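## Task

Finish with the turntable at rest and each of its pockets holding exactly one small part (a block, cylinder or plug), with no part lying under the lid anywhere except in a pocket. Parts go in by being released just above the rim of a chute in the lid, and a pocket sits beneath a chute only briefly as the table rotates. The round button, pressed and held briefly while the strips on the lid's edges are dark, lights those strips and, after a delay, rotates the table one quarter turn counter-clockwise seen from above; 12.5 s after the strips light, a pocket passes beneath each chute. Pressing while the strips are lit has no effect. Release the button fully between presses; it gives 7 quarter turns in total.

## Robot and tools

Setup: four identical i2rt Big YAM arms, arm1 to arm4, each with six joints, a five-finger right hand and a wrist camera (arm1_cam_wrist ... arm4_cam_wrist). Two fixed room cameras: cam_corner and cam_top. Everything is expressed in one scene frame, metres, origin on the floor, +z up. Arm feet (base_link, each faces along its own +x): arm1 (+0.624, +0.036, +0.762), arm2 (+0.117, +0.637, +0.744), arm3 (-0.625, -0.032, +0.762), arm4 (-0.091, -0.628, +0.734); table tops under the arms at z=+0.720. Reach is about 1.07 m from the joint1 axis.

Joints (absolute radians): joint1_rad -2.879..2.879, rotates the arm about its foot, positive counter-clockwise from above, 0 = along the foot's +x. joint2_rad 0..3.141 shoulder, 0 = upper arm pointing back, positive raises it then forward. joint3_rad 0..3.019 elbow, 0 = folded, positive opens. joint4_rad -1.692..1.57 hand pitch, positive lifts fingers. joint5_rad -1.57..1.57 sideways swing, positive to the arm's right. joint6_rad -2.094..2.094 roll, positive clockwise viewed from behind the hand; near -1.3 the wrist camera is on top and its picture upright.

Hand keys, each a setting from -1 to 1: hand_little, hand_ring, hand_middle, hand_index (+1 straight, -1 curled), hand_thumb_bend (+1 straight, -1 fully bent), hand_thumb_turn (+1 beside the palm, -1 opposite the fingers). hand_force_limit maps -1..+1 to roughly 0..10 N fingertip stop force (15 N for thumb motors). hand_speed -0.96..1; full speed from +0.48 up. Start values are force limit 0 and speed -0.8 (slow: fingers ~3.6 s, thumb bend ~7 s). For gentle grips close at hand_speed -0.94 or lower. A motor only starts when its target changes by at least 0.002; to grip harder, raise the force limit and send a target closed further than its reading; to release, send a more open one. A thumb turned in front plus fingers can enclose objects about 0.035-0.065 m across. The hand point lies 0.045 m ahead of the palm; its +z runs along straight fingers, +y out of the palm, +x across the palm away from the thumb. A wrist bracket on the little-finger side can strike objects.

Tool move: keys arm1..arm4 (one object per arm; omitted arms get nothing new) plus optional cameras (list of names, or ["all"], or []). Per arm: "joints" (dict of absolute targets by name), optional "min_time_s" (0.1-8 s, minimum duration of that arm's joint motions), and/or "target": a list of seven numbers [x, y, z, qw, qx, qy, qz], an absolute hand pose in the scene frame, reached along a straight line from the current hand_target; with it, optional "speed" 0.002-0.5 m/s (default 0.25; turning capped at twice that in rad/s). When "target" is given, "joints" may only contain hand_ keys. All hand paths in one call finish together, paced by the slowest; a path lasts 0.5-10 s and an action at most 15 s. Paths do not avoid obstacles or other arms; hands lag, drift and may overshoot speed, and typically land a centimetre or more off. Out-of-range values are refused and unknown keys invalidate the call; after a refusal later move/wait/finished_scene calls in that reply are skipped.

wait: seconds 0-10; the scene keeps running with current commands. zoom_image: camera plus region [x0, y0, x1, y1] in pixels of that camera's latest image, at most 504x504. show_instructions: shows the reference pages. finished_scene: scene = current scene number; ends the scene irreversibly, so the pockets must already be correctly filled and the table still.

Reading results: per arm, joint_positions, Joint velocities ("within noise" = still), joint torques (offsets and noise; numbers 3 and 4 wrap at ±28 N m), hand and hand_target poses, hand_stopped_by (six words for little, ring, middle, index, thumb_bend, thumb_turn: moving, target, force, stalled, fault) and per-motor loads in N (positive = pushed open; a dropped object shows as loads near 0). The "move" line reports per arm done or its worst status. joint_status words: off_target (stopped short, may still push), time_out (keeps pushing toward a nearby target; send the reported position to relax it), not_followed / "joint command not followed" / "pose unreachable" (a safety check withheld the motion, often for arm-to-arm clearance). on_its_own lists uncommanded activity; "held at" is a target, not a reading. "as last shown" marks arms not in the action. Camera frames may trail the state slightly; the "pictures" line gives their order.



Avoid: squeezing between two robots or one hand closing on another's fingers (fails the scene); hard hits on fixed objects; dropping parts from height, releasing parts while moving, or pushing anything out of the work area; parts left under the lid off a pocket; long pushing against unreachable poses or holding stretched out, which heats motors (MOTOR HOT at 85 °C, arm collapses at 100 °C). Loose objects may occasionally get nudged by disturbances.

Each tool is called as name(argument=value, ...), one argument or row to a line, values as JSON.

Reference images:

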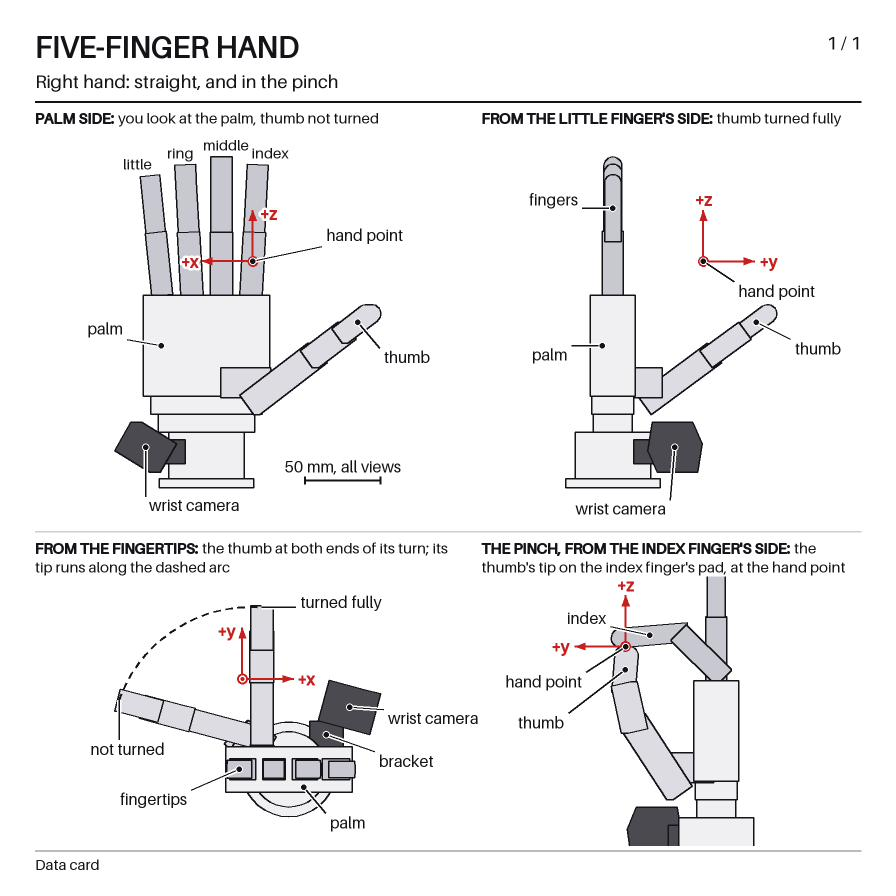

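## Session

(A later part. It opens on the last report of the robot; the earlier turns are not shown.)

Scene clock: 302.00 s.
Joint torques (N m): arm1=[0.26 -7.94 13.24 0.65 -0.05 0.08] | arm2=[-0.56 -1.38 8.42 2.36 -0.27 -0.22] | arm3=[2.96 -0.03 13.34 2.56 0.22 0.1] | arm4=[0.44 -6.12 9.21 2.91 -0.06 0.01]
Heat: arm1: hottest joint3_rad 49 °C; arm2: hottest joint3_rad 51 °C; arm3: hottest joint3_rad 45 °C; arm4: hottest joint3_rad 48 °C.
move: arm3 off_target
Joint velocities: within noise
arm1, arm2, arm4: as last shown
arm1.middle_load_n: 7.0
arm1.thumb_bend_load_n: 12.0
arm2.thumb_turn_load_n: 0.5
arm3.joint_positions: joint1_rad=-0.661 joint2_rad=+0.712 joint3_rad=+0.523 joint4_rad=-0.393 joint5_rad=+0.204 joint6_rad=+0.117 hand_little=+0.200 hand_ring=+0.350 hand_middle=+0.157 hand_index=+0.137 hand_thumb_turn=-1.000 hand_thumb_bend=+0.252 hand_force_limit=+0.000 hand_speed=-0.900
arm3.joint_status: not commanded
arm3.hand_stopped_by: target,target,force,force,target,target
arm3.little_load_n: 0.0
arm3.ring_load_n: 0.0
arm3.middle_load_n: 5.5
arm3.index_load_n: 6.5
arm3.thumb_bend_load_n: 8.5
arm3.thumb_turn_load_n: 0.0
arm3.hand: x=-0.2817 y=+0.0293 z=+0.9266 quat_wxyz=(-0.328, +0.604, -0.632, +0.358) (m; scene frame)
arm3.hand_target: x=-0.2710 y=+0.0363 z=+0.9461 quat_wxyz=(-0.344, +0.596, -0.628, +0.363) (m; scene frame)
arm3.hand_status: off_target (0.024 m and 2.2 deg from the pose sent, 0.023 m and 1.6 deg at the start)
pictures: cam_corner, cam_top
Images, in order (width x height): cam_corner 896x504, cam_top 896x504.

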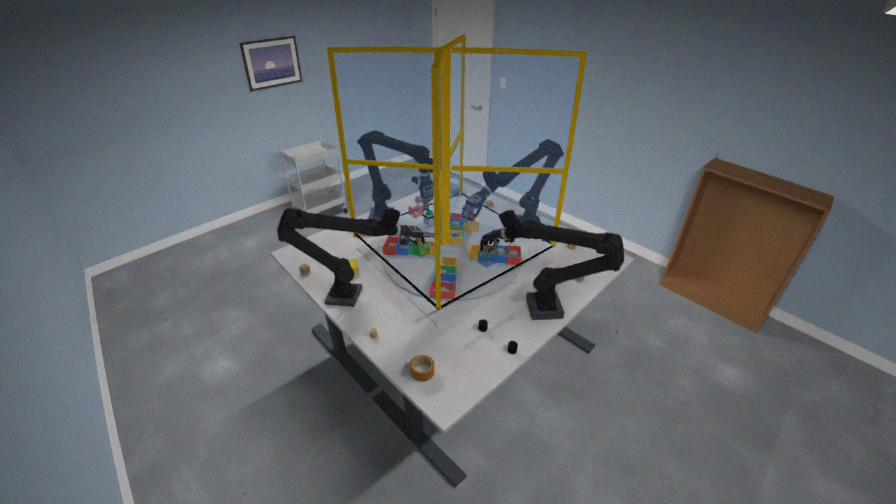

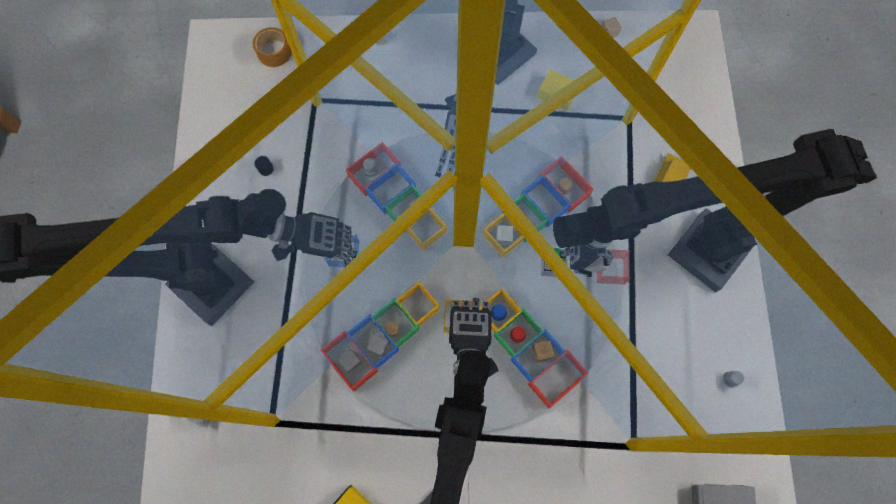

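move(
  arm3={"target": [-0.268, 0.037, 0.98, 0.3442, -0.5961, 0.6282, -0.3627], "speed": 0.12},
  cameras=[],
)

move(
  arm3={"target": [-0.272, 0.035, 0.946, 0.3442, -0.5961, 0.6282, -0.3627], "speed": 0.1},
  cameras=["cam_top", "cam_corner"],
)

zoom_image(
  camera="cam_top",
  region=[310, 220, 380, 290],
)

zoom_image(
  camera="cam_corner",
  region=[470, 235, 510, 275],
)

Scene clock: 306.37 s.
Joint torques (N m): arm1=[0.32 -7.82 13.29 0.61 -0.04 0.06] | arm2=[-0.73 -1.14 8.36 2.3 -0.28 -0.21] | arm3=[2.96 -0.15 14.05 1.85 0.16 0.1] | arm4=[0.44 -6.12 9.22 2.91 -0.06 0.01]
Heat: arm1: hottest joint3_rad 49 °C; arm2: hottest joint3_rad 51 °C; arm3: hottest joint3_rad 45 °C; arm4: hottest joint3_rad 48 °C.
move: arm3 off_target
Joint velocities: within noise
arm1.joint_positions: joint1_rad=-0.629 joint2_rad=+1.283 joint3_rad=+1.250 joint4_rad=-1.340 joint5_rad=+0.053 joint6_rad=+0.204 hand_little=+1.000 hand_ring=+1.000 hand_middle=+0.260 hand_index=+0.250 hand_thumb_turn=-1.000 hand_thumb_bend=+0.253 hand_force_limit=+0.000 hand_speed=-0.900
arm1.joint_status: not commanded
arm1.hand_stopped_by: target,target,force,force,target,target
arm1.little_load_n: 0.0
arm1.ring_load_n: 0.0
arm1.middle_load_n: 7.0
arm1.index_load_n: 7.0
arm1.thumb_bend_load_n: 11.5
arm1.thumb_turn_load_n: 1.5
arm1.hand: x=+0.2741 y=-0.0698 z=+0.9838 quat_wxyz=(+0.075, -0.704, -0.703, +0.065) (m; scene frame)
arm1.hand_target: x=+0.2636 y=-0.0768 z=+1.0000 quat_wxyz=(+0.086, -0.702, -0.702, +0.086) (m; scene frame)
arm1.hand_status: not commanded
arm2, arm4: as last shown
arm2.index_load_n: 6.0
arm3.joint_positions: joint1_rad=-0.661 joint2_rad=+0.712 joint3_rad=+0.603 joint4_rad=-0.467 joint5_rad=+0.204 joint6_rad=+0.118 hand_little=+0.200 hand_ring=+0.350 hand_middle=+0.157 hand_index=+0.137 hand_thumb_turn=-1.000 hand_thumb_bend=+0.252 hand_force_limit=+0.000 hand_speed=-0.900
arm3.joint_status: not commanded
arm3.hand_stopped_by: target,target,force,force,target,target
arm3.little_load_n: 0.0
arm3.ring_load_n: 0.0
arm3.middle_load_n: 5.5
arm3.index_load_n: 6.5
arm3.thumb_bend_load_n: 9.0
arm3.thumb_turn_load_n: 0.0
arm3.hand: x=-0.2764 y=+0.0306 z=+0.9581 quat_wxyz=(-0.330, +0.603, -0.631, +0.360) (m; scene frame)
arm3.hand_target: x=-0.2687 y=+0.0368 z=+0.9799 quat_wxyz=(-0.345, +0.596, -0.628, +0.363) (m; scene frame)
arm3.hand_status: off_target (0.024 m and 1.8 deg from the pose sent, 0.056 m and 2.2 deg at the start)
arm4.index_load_n: 4.0
arm4.thumb_bend_load_n: 7.5
pictures: none
No camera images: "cameras" was empty.

Scene clock: 307.53 s.
Joint torques (N m): arm1=[0.32 -7.71 13.27 0.62 -0.04 0.08] | arm2=[-0.67 -1.2 8.36 2.37 -0.28 -0.22] | arm3=[2.73 -0.32 10.32 2.95 0.05 0.08] | arm4=[0.44 -6.12 9.22 2.91 -0.06 0.01]
Heat: arm1: hottest joint3_rad 49 °C; arm2: hottest joint3_rad 51 °C; arm3: hottest joint3_rad 45 °C; arm4: hottest joint3_rad 48 °C.
move: arm3 done
Joint velocities: within noise
arm1, arm2, arm4: as last shown
arm1.thumb_turn_load_n: 2.0
arm3.joint_positions: joint1_rad=-0.661 joint2_rad=+0.712 joint3_rad=+0.557 joint4_rad=-0.405 joint5_rad=+0.204 joint6_rad=+0.118 hand_little=+0.200 hand_ring=+0.350 hand_middle=+0.157 hand_index=+0.137 hand_thumb_turn=-1.000 hand_thumb_bend=+0.252 hand_force_limit=+0.000 hand_speed=-0.900
arm3.joint_status: not commanded
arm3.hand_stopped_by: target,target,force,force,target,target
arm3.little_load_n: 0.0
arm3.ring_load_n: 0.0
arm3.middle_load_n: 5.5
arm3.index_load_n: 7.0
arm3.thumb_bend_load_n: 8.5
arm3.thumb_turn_load_n: 0.0
arm3.hand: x=-0.2756 y=+0.0306 z=+0.9439 quat_wxyz=(-0.336, +0.600, -0.629, +0.364) (m; scene frame)
arm3.hand_target: x=-0.2722 y=+0.0350 z=+0.9461 quat_wxyz=(-0.344, +0.596, -0.628, +0.363) (m; scene frame)
arm3.hand_status: done (0.006 m and 1.0 deg from the pose sent, 0.014 m and 1.8 deg at the start)
arm4.index_load_n: 4.5
pictures: cam_corner, cam_top
Images, in order (width x height): cam_corner 896x504, cam_top 896x504.

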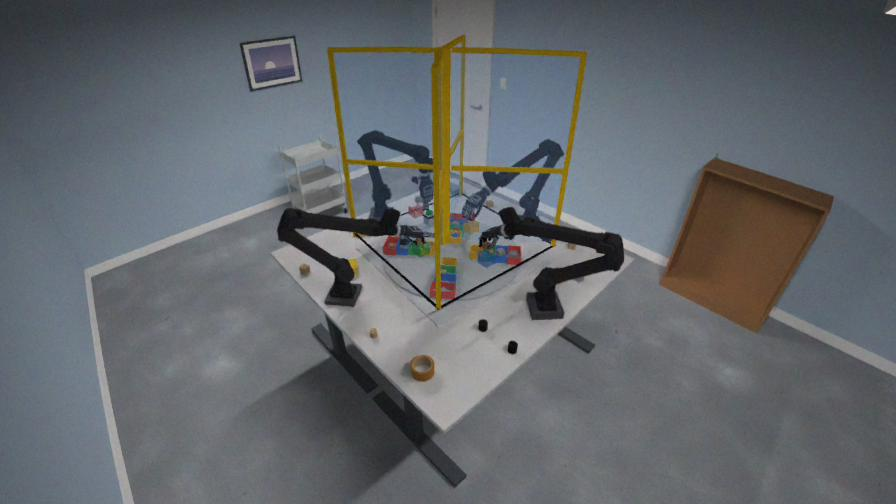

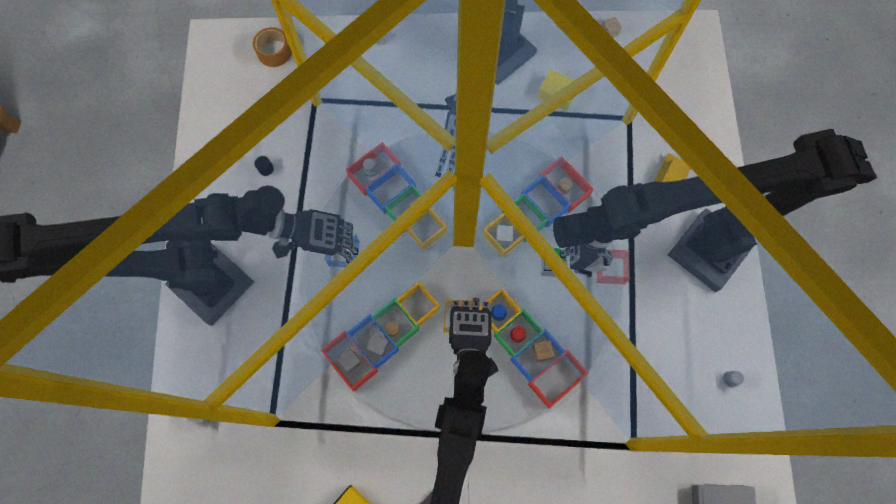

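Scaled by 7.200 from the camera's 896x504 image, which has a finer 1280x720 frame.

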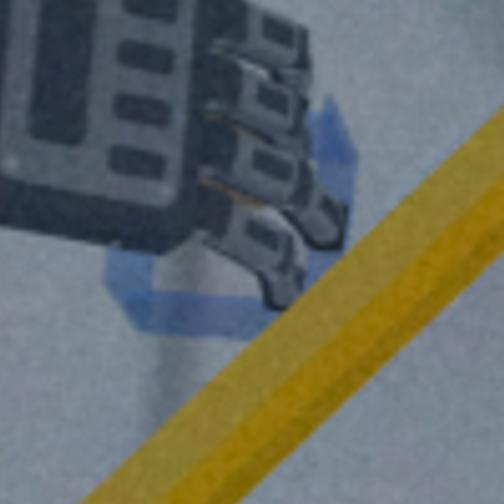

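Scaled by 12.600 from the camera's 896x504 image, which has a finer 1280x720 frame.

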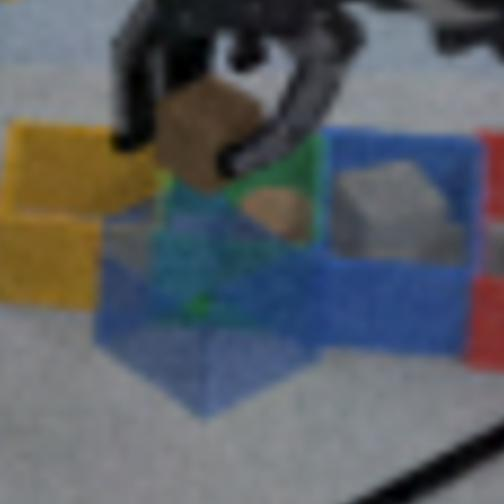

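move(
  arm1={"target": [0.259, -0.085, 1.005, 0.0862, -0.7019, -0.7019, 0.0862], "speed": 0.1},
  arm3={"target": [-0.274, 0.035, 0.938, 0.3442, -0.5961, 0.6282, -0.3627], "speed": 0.1},
  cameras=["cam_top"],
)

zoom_image(
  camera="cam_top",
  region=[520, 220, 620, 300],
)

Scene clock: 308.97 s.
Joint torques (N m): arm1=[0.5 -6.83 14.5 0.31 0.11 0.08] | arm2=[-0.5 -1.08 8.34 2.26 -0.28 -0.22] | arm3=[2.84 -0.38 10.11 3.03 0.11 0.09] | arm4=[0.44 -6.12 9.21 2.91 -0.06 0.01]
Heat: arm1: hottest joint3_rad 49 °C; arm2: hottest joint3_rad 51 °C; arm3: hottest joint3_rad 46 °C; arm4: hottest joint3_rad 48 °C.
move: arm1 off_target; arm3 done
Joint velocities: within noise
arm1.joint_positions: joint1_rad=-0.612 joint2_rad=+1.283 joint3_rad=+1.262 joint4_rad=-1.340 joint5_rad=+0.053 joint6_rad=+0.221 hand_little=+1.000 hand_ring=+1.000 hand_middle=+0.260 hand_index=+0.250 hand_thumb_turn=-1.000 hand_thumb_bend=+0.253 hand_force_limit=+0.000 hand_speed=-0.900
arm1.joint_status: not commanded
arm1.hand_stopped_by: target,target,force,force,target,target
arm1.little_load_n: 0.0
arm1.ring_load_n: 0.0
arm1.middle_load_n: 7.0
arm1.index_load_n: 7.0
arm1.thumb_bend_load_n: 11.5
arm1.thumb_turn_load_n: 1.5
arm1.hand: x=+0.2720 y=-0.0776 z=+0.9886 quat_wxyz=(+0.077, -0.704, -0.702, +0.071) (m; scene frame)
arm1.hand_target: x=+0.2598 y=-0.0848 z=+1.0048 quat_wxyz=(+0.086, -0.702, -0.702, +0.086) (m; scene frame)
arm1.hand_status: off_target (0.022 m and 2.1 deg from the pose sent, 0.030 m and 2.8 deg at the start)
arm2, arm4: as last shown
arm3.joint_positions: joint1_rad=-0.661 joint2_rad=+0.712 joint3_rad=+0.537 joint4_rad=-0.386 joint5_rad=+0.204 joint6_rad=+0.118 hand_little=+0.200 hand_ring=+0.350 hand_middle=+0.157 hand_index=+0.137 hand_thumb_turn=-1.000 hand_thumb_bend=+0.252 hand_force_limit=+0.000 hand_speed=-0.900
arm3.joint_status: not commanded
arm3.hand_stopped_by: target,target,force,force,target,target
arm3.little_load_n: 0.0
arm3.ring_load_n: 0.0
arm3.middle_load_n: 5.5
arm3.index_load_n: 6.5
arm3.thumb_bend_load_n: 8.5
arm3.thumb_turn_load_n: 0.5
arm3.hand: x=-0.2768 y=+0.0303 z=+0.9362 quat_wxyz=(-0.336, +0.600, -0.629, +0.363) (m; scene frame)
arm3.hand_target: x=-0.2741 y=+0.0350 z=+0.9382 quat_wxyz=(-0.344, +0.596, -0.628, +0.363) (m; scene frame)
arm3.hand_status: done (0.006 m and 1.1 deg from the pose sent, 0.007 m and 1.1 deg at the start)
arm4.middle_load_n: 5.0
pictures: cam_top
Images, in order (width x height): cam_top 896x504.

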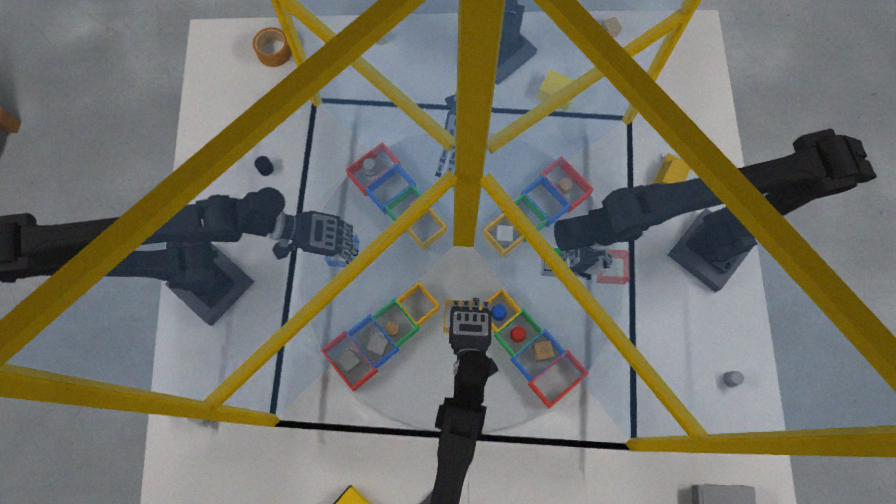

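Scaled by 5.040 from the camera's 896x504 image, which has a finer 1280x720 frame.

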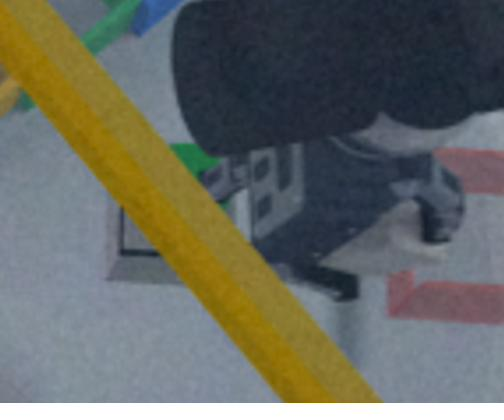

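move(
  arm1={"target": [0.258, -0.082, 0.975, 0.0862, -0.7019, -0.7019, 0.0862], "speed": 0.1},
  cameras=[],
)

move(
  arm1={"target": [0.259, -0.08, 0.963, 0.0862, -0.7019, -0.7019, 0.0862], "speed": 0.1},
  cameras=[],
)

move(
  arm1={"target": [0.26, -0.078, 0.949, 0.0862, -0.7019, -0.7019, 0.0862], "speed": 0.06},
  cameras=["cam_top"],
)

Scene clock: 310.47 s.
Joint torques (N m): arm1=[-0.26 -6.95 10.1 0.87 0.05 0.02] | arm2=[-0.44 -1.03 8.34 2.33 -0.28 -0.23] | arm3=[2.96 -0.5 10.07 2.93 0.12 0.08] | arm4=[0.44 -6.12 9.21 2.91 -0.06 0.01]
Heat: arm1: hottest joint3_rad 49 °C; arm2: hottest joint3_rad 51 °C; arm3: hottest joint3_rad 46 °C; arm4: hottest joint3_rad 48 °C.
move: arm1 done
Joint velocities: within noise
arm1.joint_positions: joint1_rad=-0.612 joint2_rad=+1.288 joint3_rad=+1.239 joint4_rad=-1.275 joint5_rad=+0.053 joint6_rad=+0.221 hand_little=+1.000 hand_ring=+1.000 hand_middle=+0.260 hand_index=+0.250 hand_thumb_turn=-1.000 hand_thumb_bend=+0.253 hand_force_limit=+0.000 hand_speed=-0.900
arm1.joint_status: not commanded
arm1.hand_stopped_by: target,target,force,force,target,target
arm1.little_load_n: 0.0
arm1.ring_load_n: 0.0
arm1.middle_load_n: 7.0
arm1.index_load_n: 7.0
arm1.thumb_bend_load_n: 12.0
arm1.thumb_turn_load_n: 1.5
arm1.hand: x=+0.2610 y=-0.0801 z=+0.9783 quat_wxyz=(+0.086, -0.703, -0.701, +0.086) (m; scene frame)
arm1.hand_target: x=+0.2581 y=-0.0820 z=+0.9750 quat_wxyz=(+0.086, -0.702, -0.702, +0.086) (m; scene frame)
arm1.hand_status: done (0.005 m and 0.2 deg from the pose sent, 0.020 m and 2.1 deg at the start)
arm2, arm3, arm4: as last shown
arm2.thumb_turn_load_n: 0.0
arm4.middle_load_n: 5.5
arm4.thumb_bend_load_n: 7.0
pictures: none
No camera images: "cameras" was empty.

Scene clock: 311.43 s.
Joint torques (N m): arm1=[-0.56 -6.42 8.58 1.13 0.03 -0.02] | arm2=[-0.85 -0.79 8.35 2.33 -0.28 -0.21] | arm3=[2.78 -0.26 10.1 3.04 0.12 0.1] | arm4=[0.44 -6.12 9.21 2.91 -0.06 0.01]
Heat: arm1: hottest joint3_rad 49 °C; arm2: hottest joint3_rad 50 °C; arm3: hottest joint3_rad 46 °C; arm4: hottest joint3_rad 48 °C.
move: arm1 off_target
Joint velocities: within noise
arm1.joint_positions: joint1_rad=-0.612 joint2_rad=+1.282 joint3_rad=+1.223 joint4_rad=-1.251 joint5_rad=+0.053 joint6_rad=+0.221 hand_little=+1.000 hand_ring=+1.000 hand_middle=+0.260 hand_index=+0.250 hand_thumb_turn=-1.000 hand_thumb_bend=+0.253 hand_force_limit=+0.000 hand_speed=-0.900
arm1.joint_status: not commanded
arm1.hand_stopped_by: target,target,force,force,target,target
arm1.little_load_n: -0.5
arm1.ring_load_n: -1.5
arm1.middle_load_n: 7.0
arm1.index_load_n: 7.0
arm1.thumb_bend_load_n: 11.5
arm1.thumb_turn_load_n: 2.0
arm1.hand: x=+0.2596 y=-0.0804 z=+0.9745 quat_wxyz=(+0.090, -0.703, -0.700, +0.092) (m; scene frame)
arm1.hand_target: x=+0.2593 y=-0.0800 z=+0.9631 quat_wxyz=(+0.086, -0.702, -0.702, +0.086) (m; scene frame)
arm1.hand_status: off_target (0.012 m and 0.8 deg from the pose sent, 0.015 m and 0.2 deg at the start)
arm2, arm3: as last shown
arm2.index_load_n: 5.5
arm2.thumb_turn_load_n: 0.5
arm3.thumb_turn_load_n: 0.0
arm4.joint_positions: joint1_rad=-1.013 joint2_rad=+1.044 joint3_rad=+0.666 joint4_rad=+0.000 joint5_rad=-0.177 joint6_rad=-0.059 hand_little=+0.200 hand_ring=+0.350 hand_middle=+0.189 hand_index=+0.121 hand_thumb_turn=-1.000 hand_thumb_bend=+0.252 hand_force_limit=+0.100 hand_speed=-0.900
arm4.joint_status: not commanded
arm4.hand_stopped_by: target,target,force,force,target,target
arm4.little_load_n: 0.0
arm4.ring_load_n: 0.0
arm4.middle_load_n: 5.5
arm4.index_load_n: 4.5
arm4.thumb_bend_load_n: 7.5
arm4.thumb_turn_load_n: -0.5
arm4.hand: x=-0.0355 y=-0.1625 z=+0.9313 quat_wxyz=(-0.564, +0.825, -0.028, +0.013) (m; scene frame)
arm4.hand_target: x=-0.0376 y=-0.1582 z=+0.9351 quat_wxyz=(-0.573, +0.819, -0.022, +0.015) (m; scene frame)
arm4.hand_status: not commanded
pictures: none
No camera images: "cameras" was empty.

Scene clock: 312.40 s.
Joint torques (N m): arm1=[-0.97 -5.3 7.87 1.21 -0.02 -0.05] | arm2=[-0.62 -1.08 8.36 2.4 -0.29 -0.21] | arm3=[3.08 -0.15 10.14 2.97 0.12 0.1] | arm4=[0.44 -6.12 9.21 2.89 -0.06 0.01]
Heat: arm1: hottest joint3_rad 49 °C; arm2: hottest joint3_rad 50 °C; arm3: hottest joint3_rad 46 °C; arm4: hottest joint3_rad 48 °C.
move: arm1 off_target
Joint velocities: within noise
arm1.joint_positions: joint1_rad=-0.612 joint2_rad=+1.267 joint3_rad=+1.195 joint4_rad=-1.218 joint5_rad=+0.053 joint6_rad=+0.220 hand_little=+1.000 hand_ring=+1.000 hand_middle=+0.260 hand_index=+0.250 hand_thumb_turn=-1.000 hand_thumb_bend=+0.253 hand_force_limit=+0.000 hand_speed=-0.900
arm1.joint_status: not commanded
arm1.hand_stopped_by: target,target,force,force,target,target
arm1.little_load_n: 0.0
arm1.ring_load_n: -2.5
arm1.middle_load_n: 7.0
arm1.index_load_n: 7.0
arm1.thumb_bend_load_n: 11.5
arm1.thumb_turn_load_n: 1.5
arm1.hand: x=+0.2603 y=-0.0802 z=+0.9694 quat_wxyz=(+0.095, -0.701, -0.699, +0.101) (m; scene frame)
arm1.hand_target: x=+0.2607 y=-0.0779 z=+0.9495 quat_wxyz=(+0.086, -0.702, -0.702, +0.086) (m; scene frame)
arm1.hand_status: off_target (0.021 m and 2.0 deg from the pose sent, 0.026 m and 0.9 deg at the start)
arm2.joint_positions: joint1_rad=-1.032 joint2_rad=+0.877 joint3_rad=+0.537 joint4_rad=+0.009 joint5_rad=-0.094 joint6_rad=-0.033 hand_little=+1.000 hand_ring=+1.000 hand_middle=+0.121 hand_index=+0.121 hand_thumb_turn=-1.000 hand_thumb_bend=+0.253 hand_force_limit=+0.000 hand_speed=-0.900
arm2.joint_status: not commanded
arm2.hand_stopped_by: target,target,force,force,target,target
arm2.little_load_n: 0.0
arm2.ring_load_n: 0.0
arm2.middle_load_n: 5.5
arm2.index_load_n: 6.0
arm2.thumb_bend_load_n: 11.5
arm2.thumb_turn_load_n: 0.5
arm2.hand: x=+0.0240 y=+0.2192 z=+0.9320 quat_wxyz=(+0.059, -0.094, -0.812, +0.573) (m; scene frame)
arm2.hand_target: x=+0.0192 y=+0.2201 z=+0.9251 quat_wxyz=(+0.065, -0.093, -0.814, +0.570) (m; scene frame)
arm2.hand_status: not commanded
arm3, arm4: as last shown
pictures: cam_top
Images, in order (width x height): cam_top 896x504.

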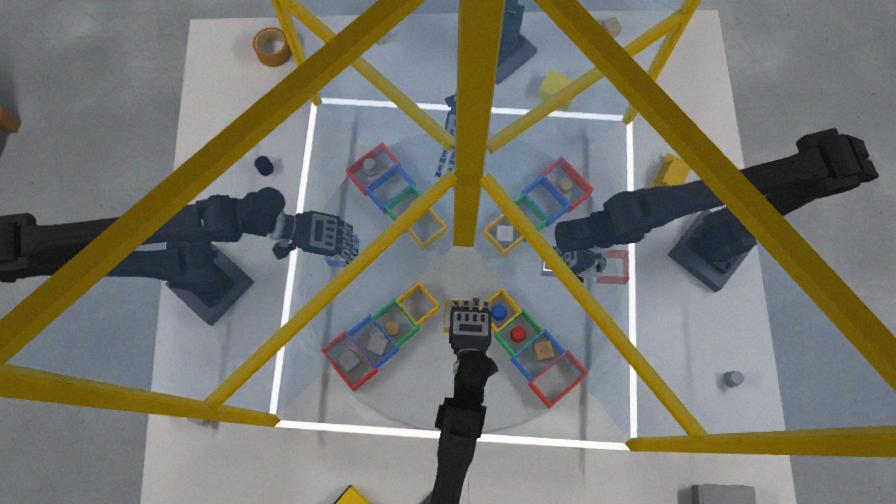

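move(
  arm1={"target": [0.325, -0.06, 1.07, 0.3627, -0.6282, -0.5962, 0.3442], "speed": 0.35},
  cameras=[],
)

move(
  arm1={"target": [0.351, -0.049, 0.968, 0.3627, -0.6282, -0.5962, 0.3442], "speed": 0.2},
  cameras=[],
)

move(
  arm1={"target": [0.349, -0.056, 0.94, 0.3627, -0.6282, -0.5962, 0.3442], "speed": 0.1},
  cameras=["cam_top"],
)

zoom_image(
  camera="cam_top",
  region=[580, 230, 650, 300],
)

Scene clock: 317.23 s.
Joint torques (N m): arm1=[0.38 -0.5 11.08 1.96 0.3 0.06] | arm2=[-0.73 -1.38 8.36 2.32 -0.27 -0.22] | arm3=[2.9 -0.26 10.07 2.93 0.14 0.1] | arm4=[0.44 -6.12 9.22 2.89 -0.06 0.01]
Heat: arm1: hottest joint3_rad 49 °C; arm2: hottest joint3_rad 50 °C; arm3: hottest joint3_rad 47 °C; arm4: hottest joint3_rad 49 °C.
move: arm1 done
Joint velocities: within noise
arm1.joint_positions: joint1_rad=-0.418 joint2_rad=+0.581 joint3_rad=+0.853 joint4_rad=-0.864 joint5_rad=+0.410 joint6_rad=+0.250 hand_little=+1.000 hand_ring=+1.000 hand_middle=+0.260 hand_index=+0.250 hand_thumb_turn=-1.000 hand_thumb_bend=+0.253 hand_force_limit=+0.000 hand_speed=-0.900
arm1.joint_status: not commanded
arm1.hand_stopped_by: target,target,force,force,target,target
arm1.little_load_n: 0.0
arm1.ring_load_n: 0.0
arm1.middle_load_n: 6.5
arm1.index_load_n: 7.0
arm1.thumb_bend_load_n: 12.0
arm1.thumb_turn_load_n: 1.5
arm1.hand: x=+0.3272 y=-0.0552 z=+1.0647 quat_wxyz=(+0.362, -0.631, -0.600, +0.333) (m; scene frame)
arm1.hand_target: x=+0.3252 y=-0.0599 z=+1.0700 quat_wxyz=(+0.363, -0.628, -0.596, +0.344) (m; scene frame)
arm1.hand_status: done (0.008 m and 1.4 deg from the pose sent, 0.121 m and 44.2 deg at the start)
arm2, arm3, arm4: as last shown
arm2.little_load_n: -0.5
arm3.middle_load_n: 6.0
arm4.thumb_turn_load_n: 0.0
pictures: none
No camera images: "cameras" was empty.

Scene clock: 318.53 s.
Joint torques (N m): arm1=[0.5 0.38 11.3 1.95 0.3 0.08] | arm2=[-0.73 -1.14 8.39 2.36 -0.28 -0.21] | arm3=[2.61 -0.21 10.11 2.91 0.12 0.09] | arm4=[0.44 -6.12 9.22 2.91 -0.06 0.01]
Heat: arm1: hottest joint3_rad 49 °C; arm2: hottest joint3_rad 50 °C; arm3: hottest joint3_rad 47 °C; arm4: hottest joint3_rad 49 °C.
move: arm1 done
Joint velocities: within noise
arm1.joint_positions: joint1_rad=-0.413 joint2_rad=+0.428 joint3_rad=+0.549 joint4_rad=-0.721 joint5_rad=+0.415 joint6_rad=+0.251 hand_little=+1.000 hand_ring=+1.000 hand_middle=+0.260 hand_index=+0.250 hand_thumb_turn=-1.000 hand_thumb_bend=+0.253 hand_force_limit=+0.000 hand_speed=-0.900
arm1.joint_status: not commanded
arm1.hand_stopped_by: target,target,force,force,target,target
arm1.little_load_n: 0.5
arm1.ring_load_n: 0.0
arm1.middle_load_n: 6.5
arm1.index_load_n: 6.5
arm1.thumb_bend_load_n: 11.5
arm1.thumb_turn_load_n: 2.0
arm1.hand: x=+0.3531 y=-0.0445 z=+0.9610 quat_wxyz=(+0.361, -0.631, -0.602, +0.329) (m; scene frame)
arm1.hand_target: x=+0.3512 y=-0.0489 z=+0.9681 quat_wxyz=(+0.362, -0.628, -0.596, +0.344) (m; scene frame)
arm1.hand_status: done (0.009 m and 1.9 deg from the pose sent, 0.100 m and 1.4 deg at the start)
arm2, arm3, arm4: as last shown
arm2.little_load_n: 0.0
arm2.middle_load_n: 5.0
arm2.index_load_n: 5.5
arm2.thumb_bend_load_n: 12.0
arm3.middle_load_n: 5.5
arm4.thumb_turn_load_n: -0.5
pictures: none
No camera images: "cameras" was empty.

Scene clock: 319.67 s.
Joint torques (N m): arm1=[0.38 1.08 11.29 1.99 0.33 0.08] | arm2=[-0.67 -0.85 8.32 2.3 -0.3 -0.23] | arm3=[2.96 -0.5 10.11 2.92 0.11 0.11] | arm4=[0.44 -6.12 9.21 2.89 -0.06 0.01]
Heat: arm1: hottest joint3_rad 49 °C; arm2: hottest joint3_rad 50 °C; arm3: hottest joint3_rad 47 °C; arm4: hottest joint3_rad 49 °C.
move: arm1 done
Joint velocities: within noise
arm1.joint_positions: joint1_rad=-0.376 joint2_rad=+0.428 joint3_rad=+0.479 joint4_rad=-0.648 joint5_rad=+0.446 joint6_rad=+0.273 hand_little=+1.000 hand_ring=+1.000 hand_middle=+0.260 hand_index=+0.250 hand_thumb_turn=-1.000 hand_thumb_bend=+0.253 hand_force_limit=+0.000 hand_speed=-0.900
arm1.joint_status: not commanded
arm1.hand_stopped_by: target,target,force,force,target,target
arm1.little_load_n: 0.0
arm1.ring_load_n: 0.0
arm1.middle_load_n: 6.5
arm1.index_load_n: 6.5
arm1.thumb_bend_load_n: 12.0
arm1.thumb_turn_load_n: 1.5
arm1.hand: x=+0.3516 y=-0.0511 z=+0.9365 quat_wxyz=(+0.363, -0.630, -0.599, +0.334) (m; scene frame)
arm1.hand_target: x=+0.3492 y=-0.0559 z=+0.9401 quat_wxyz=(+0.363, -0.628, -0.596, +0.344) (m; scene frame)
arm1.hand_status: done (0.007 m and 1.2 deg from the pose sent, 0.024 m and 1.9 deg at the start)
arm2, arm3, arm4: as last shown
arm2.middle_load_n: 5.5
arm2.thumb_bend_load_n: 11.5
arm3.ring_load_n: -0.5
arm4.thumb_turn_load_n: 0.0
pictures: cam_top
Images, in order (width x height): cam_top 896x504.

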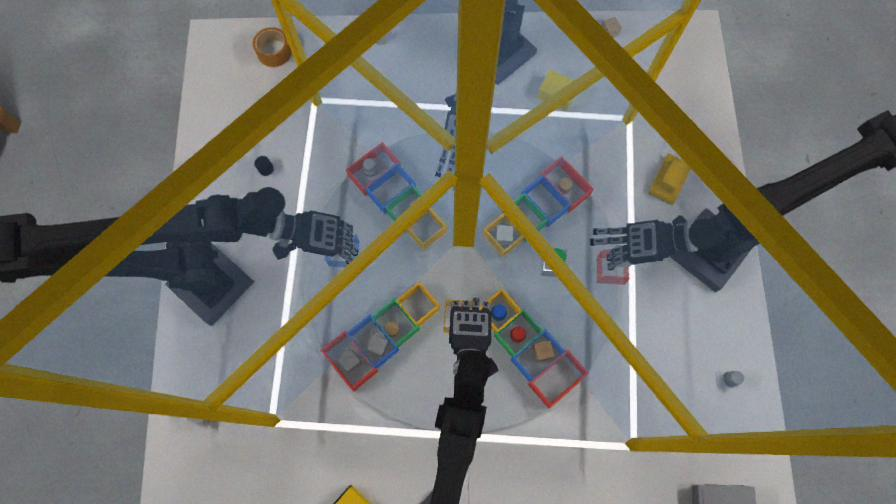

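Scaled by 7.200 from the camera's 896x504 image, which has a finer 1280x720 frame.

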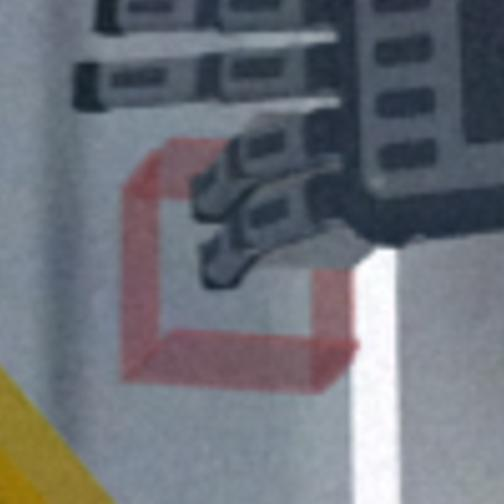

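move(
  arm1={"target": [0.347, -0.066, 0.938, 0.3627, -0.6282, -0.5962, 0.3442], "speed": 0.1},
  cameras=["cam_top"],
)

zoom_image(
  camera="cam_top",
  region=[580, 230, 650, 300],
)

Scene clock: 321.40 s.
Joint torques (N m): arm1=[0.5 0.97 11.45 1.85 0.34 0.09] | arm2=[-0.62 -0.97 8.35 2.36 -0.27 -0.23] | arm3=[2.73 -0.5 10.13 2.93 0.12 0.08] | arm4=[0.44 -6.12 9.22 2.91 -0.06 0.01]
Heat: arm1: hottest joint3_rad 49 °C; arm2: hottest joint3_rad 50 °C; arm3: hottest joint3_rad 47 °C; arm4: hottest joint3_rad 49 °C.
move: arm1 done
Joint velocities: within noise
arm1.joint_positions: joint1_rad=-0.325 joint2_rad=+0.456 joint3_rad=+0.479 joint4_rad=-0.635 joint5_rad=+0.488 joint6_rad=+0.305 hand_little=+1.000 hand_ring=+1.000 hand_middle=+0.260 hand_index=+0.250 hand_thumb_turn=-1.000 hand_thumb_bend=+0.253 hand_force_limit=+0.000 hand_speed=-0.900
arm1.joint_status: not commanded
arm1.hand_stopped_by: target,target,force,force,target,target
arm1.little_load_n: 0.0
arm1.ring_load_n: -0.5
arm1.middle_load_n: 6.5
arm1.index_load_n: 7.0
arm1.thumb_bend_load_n: 12.0
arm1.thumb_turn_load_n: 2.0
arm1.hand: x=+0.3499 y=-0.0607 z=+0.9336 quat_wxyz=(+0.363, -0.630, -0.600, +0.334) (m; scene frame)
arm1.hand_target: x=+0.3472 y=-0.0659 z=+0.9381 quat_wxyz=(+0.362, -0.628, -0.596, +0.344) (m; scene frame)
arm1.hand_status: done (0.008 m and 1.2 deg from the pose sent, 0.016 m and 1.2 deg at the start)
arm2, arm3, arm4: as last shown
arm2.middle_load_n: 5.0
arm2.index_load_n: 6.0
arm2.thumb_bend_load_n: 12.0
arm3.ring_load_n: 0.0
arm4.index_load_n: 4.0
arm4.thumb_turn_load_n: -0.5
pictures: cam_top
Images, in order (width x height): cam_top 896x504.

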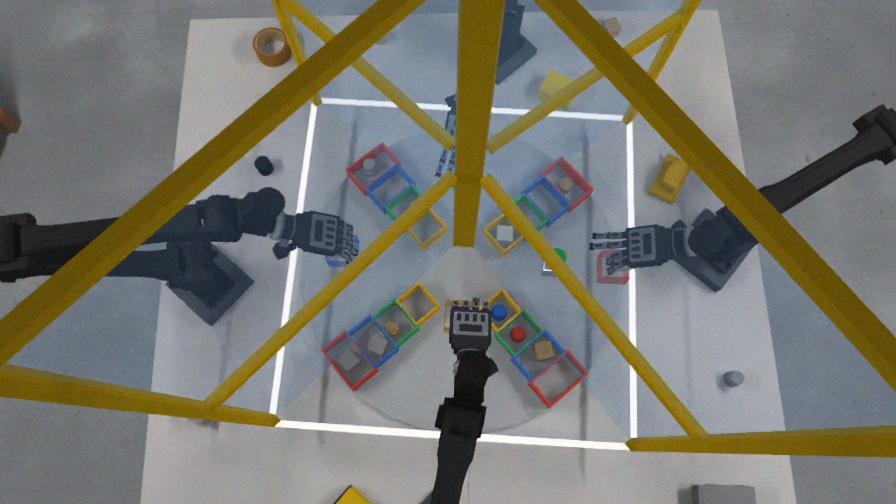

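Scaled by 7.200 from the camera's 896x504 image, which has a finer 1280x720 frame.

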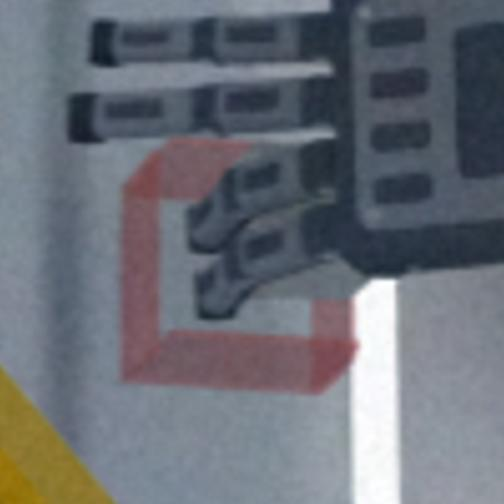

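wait(
  seconds=1.3,
  cameras=["cam_top"],
)

Scene clock: 322.80 s.
Joint torques (N m): arm1=[0.56 1.08 11.45 1.92 0.34 0.09] | arm2=[-0.56 -0.91 8.32 2.26 -0.28 -0.22] | arm3=[2.78 -0.26 10.07 2.92 0.12 0.11] | arm4=[0.44 -6.12 9.21 2.91 -0.06 0.01]
Heat: arm1: hottest joint3_rad 49 °C; arm2: hottest joint3_rad 50 °C; arm3: hottest joint3_rad 47 °C; arm4: hottest joint3_rad 49 °C.
Joint velocities: within noise
arm1.joint_positions: joint1_rad=-0.325 joint2_rad=+0.456 joint3_rad=+0.479 joint4_rad=-0.635 joint5_rad=+0.489 joint6_rad=+0.305 hand_little=+1.000 hand_ring=+1.000 hand_middle=+0.260 hand_index=+0.250 hand_thumb_turn=-1.000 hand_thumb_bend=+0.253 hand_force_limit=+0.000 hand_speed=-0.900
arm1.joint_status: not commanded
arm1.hand_stopped_by: target,target,force,force,target,target
arm1.little_load_n: 0.0
arm1.ring_load_n: 0.0
arm1.middle_load_n: 6.5
arm1.index_load_n: 6.5
arm1.thumb_bend_load_n: 12.0
arm1.thumb_turn_load_n: 1.5
arm1.hand: x=+0.3499 y=-0.0606 z=+0.9336 quat_wxyz=(+0.363, -0.630, -0.599, +0.334) (m; scene frame)
arm1.hand_target: x=+0.3472 y=-0.0659 z=+0.9381 quat_wxyz=(+0.363, -0.628, -0.596, +0.344) (m; scene frame)
arm1.hand_status: done (0.008 m and 1.2 deg from the pose sent, 0.016 m and 1.2 deg at the start)
arm2.joint_positions: joint1_rad=-1.032 joint2_rad=+0.877 joint3_rad=+0.537 joint4_rad=+0.009 joint5_rad=-0.094 joint6_rad=-0.033 hand_little=+1.000 hand_ring=+1.000 hand_middle=+0.121 hand_index=+0.121 hand_thumb_turn=-1.000 hand_thumb_bend=+0.253 hand_force_limit=+0.000 hand_speed=-0.900
arm2.joint_status: not commanded
arm2.hand_stopped_by: target,target,force,force,target,target
arm2.little_load_n: 0.0
arm2.ring_load_n: 0.0
arm2.middle_load_n: 5.5
arm2.index_load_n: 6.0
arm2.thumb_bend_load_n: 11.5
arm2.thumb_turn_load_n: 0.5
arm2.hand: x=+0.0240 y=+0.2192 z=+0.9320 quat_wxyz=(+0.059, -0.094, -0.812, +0.573) (m; scene frame)
arm2.hand_target: x=+0.0192 y=+0.2201 z=+0.9251 quat_wxyz=(+0.065, -0.093, -0.814, +0.570) (m; scene frame)
arm2.hand_status: not commanded
arm3.joint_positions: joint1_rad=-0.661 joint2_rad=+0.712 joint3_rad=+0.537 joint4_rad=-0.386 joint5_rad=+0.204 joint6_rad=+0.118 hand_little=+0.200 hand_ring=+0.350 hand_middle=+0.157 hand_index=+0.137 hand_thumb_turn=-1.000 hand_thumb_bend=+0.252 hand_force_limit=+0.000 hand_speed=-0.900
arm3.joint_status: not commanded
arm3.hand_stopped_by: target,target,force,force,target,target
arm3.little_load_n: 0.0
arm3.ring_load_n: -0.5
arm3.middle_load_n: 5.5
arm3.index_load_n: 7.0
arm3.thumb_bend_load_n: 8.5
arm3.thumb_turn_load_n: 0.0
arm3.hand: x=-0.2768 y=+0.0303 z=+0.9362 quat_wxyz=(-0.336, +0.600, -0.629, +0.363) (m; scene frame)
arm3.hand_target: x=-0.2741 y=+0.0350 z=+0.9382 quat_wxyz=(-0.344, +0.596, -0.628, +0.363) (m; scene frame)
arm3.hand_status: not commanded
arm4.joint_positions: joint1_rad=-1.013 joint2_rad=+1.044 joint3_rad=+0.666 joint4_rad=+0.000 joint5_rad=-0.177 joint6_rad=-0.059 hand_little=+0.200 hand_ring=+0.350 hand_middle=+0.189 hand_index=+0.121 hand_thumb_turn=-1.000 hand_thumb_bend=+0.252 hand_force_limit=+0.100 hand_speed=-0.900
arm4.joint_status: not commanded
arm4.hand_stopped_by: target,target,force,force,target,target
arm4.little_load_n: 0.0
arm4.ring_load_n: 0.0
arm4.middle_load_n: 5.5
arm4.index_load_n: 4.5
arm4.thumb_bend_load_n: 7.5
arm4.thumb_turn_load_n: 0.0
arm4.hand: x=-0.0355 y=-0.1625 z=+0.9313 quat_wxyz=(-0.564, +0.825, -0.028, +0.013) (m; scene frame)
arm4.hand_target: x=-0.0376 y=-0.1582 z=+0.9351 quat_wxyz=(-0.573, +0.819, -0.022, +0.015) (m; scene frame)
arm4.hand_status: not commanded
wait: 1.30 s; at rest by 0.17 s
pictures: cam_top
Images, in order (width x height): cam_top 896x504.

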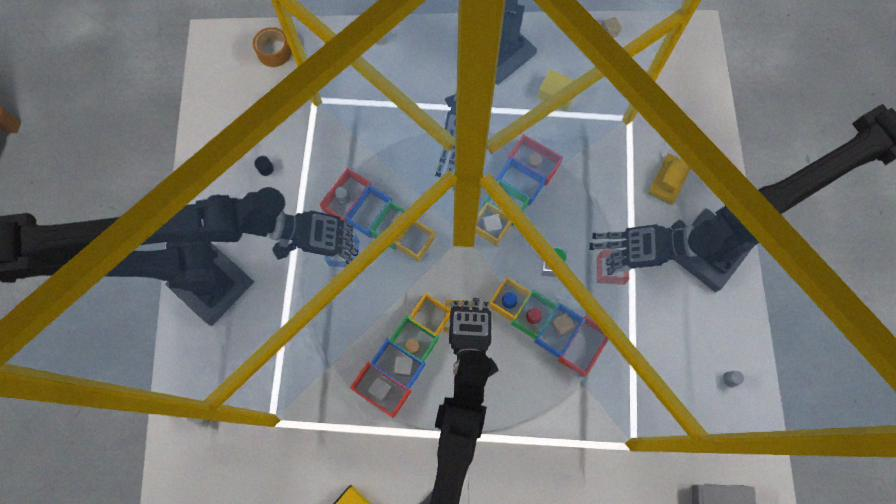

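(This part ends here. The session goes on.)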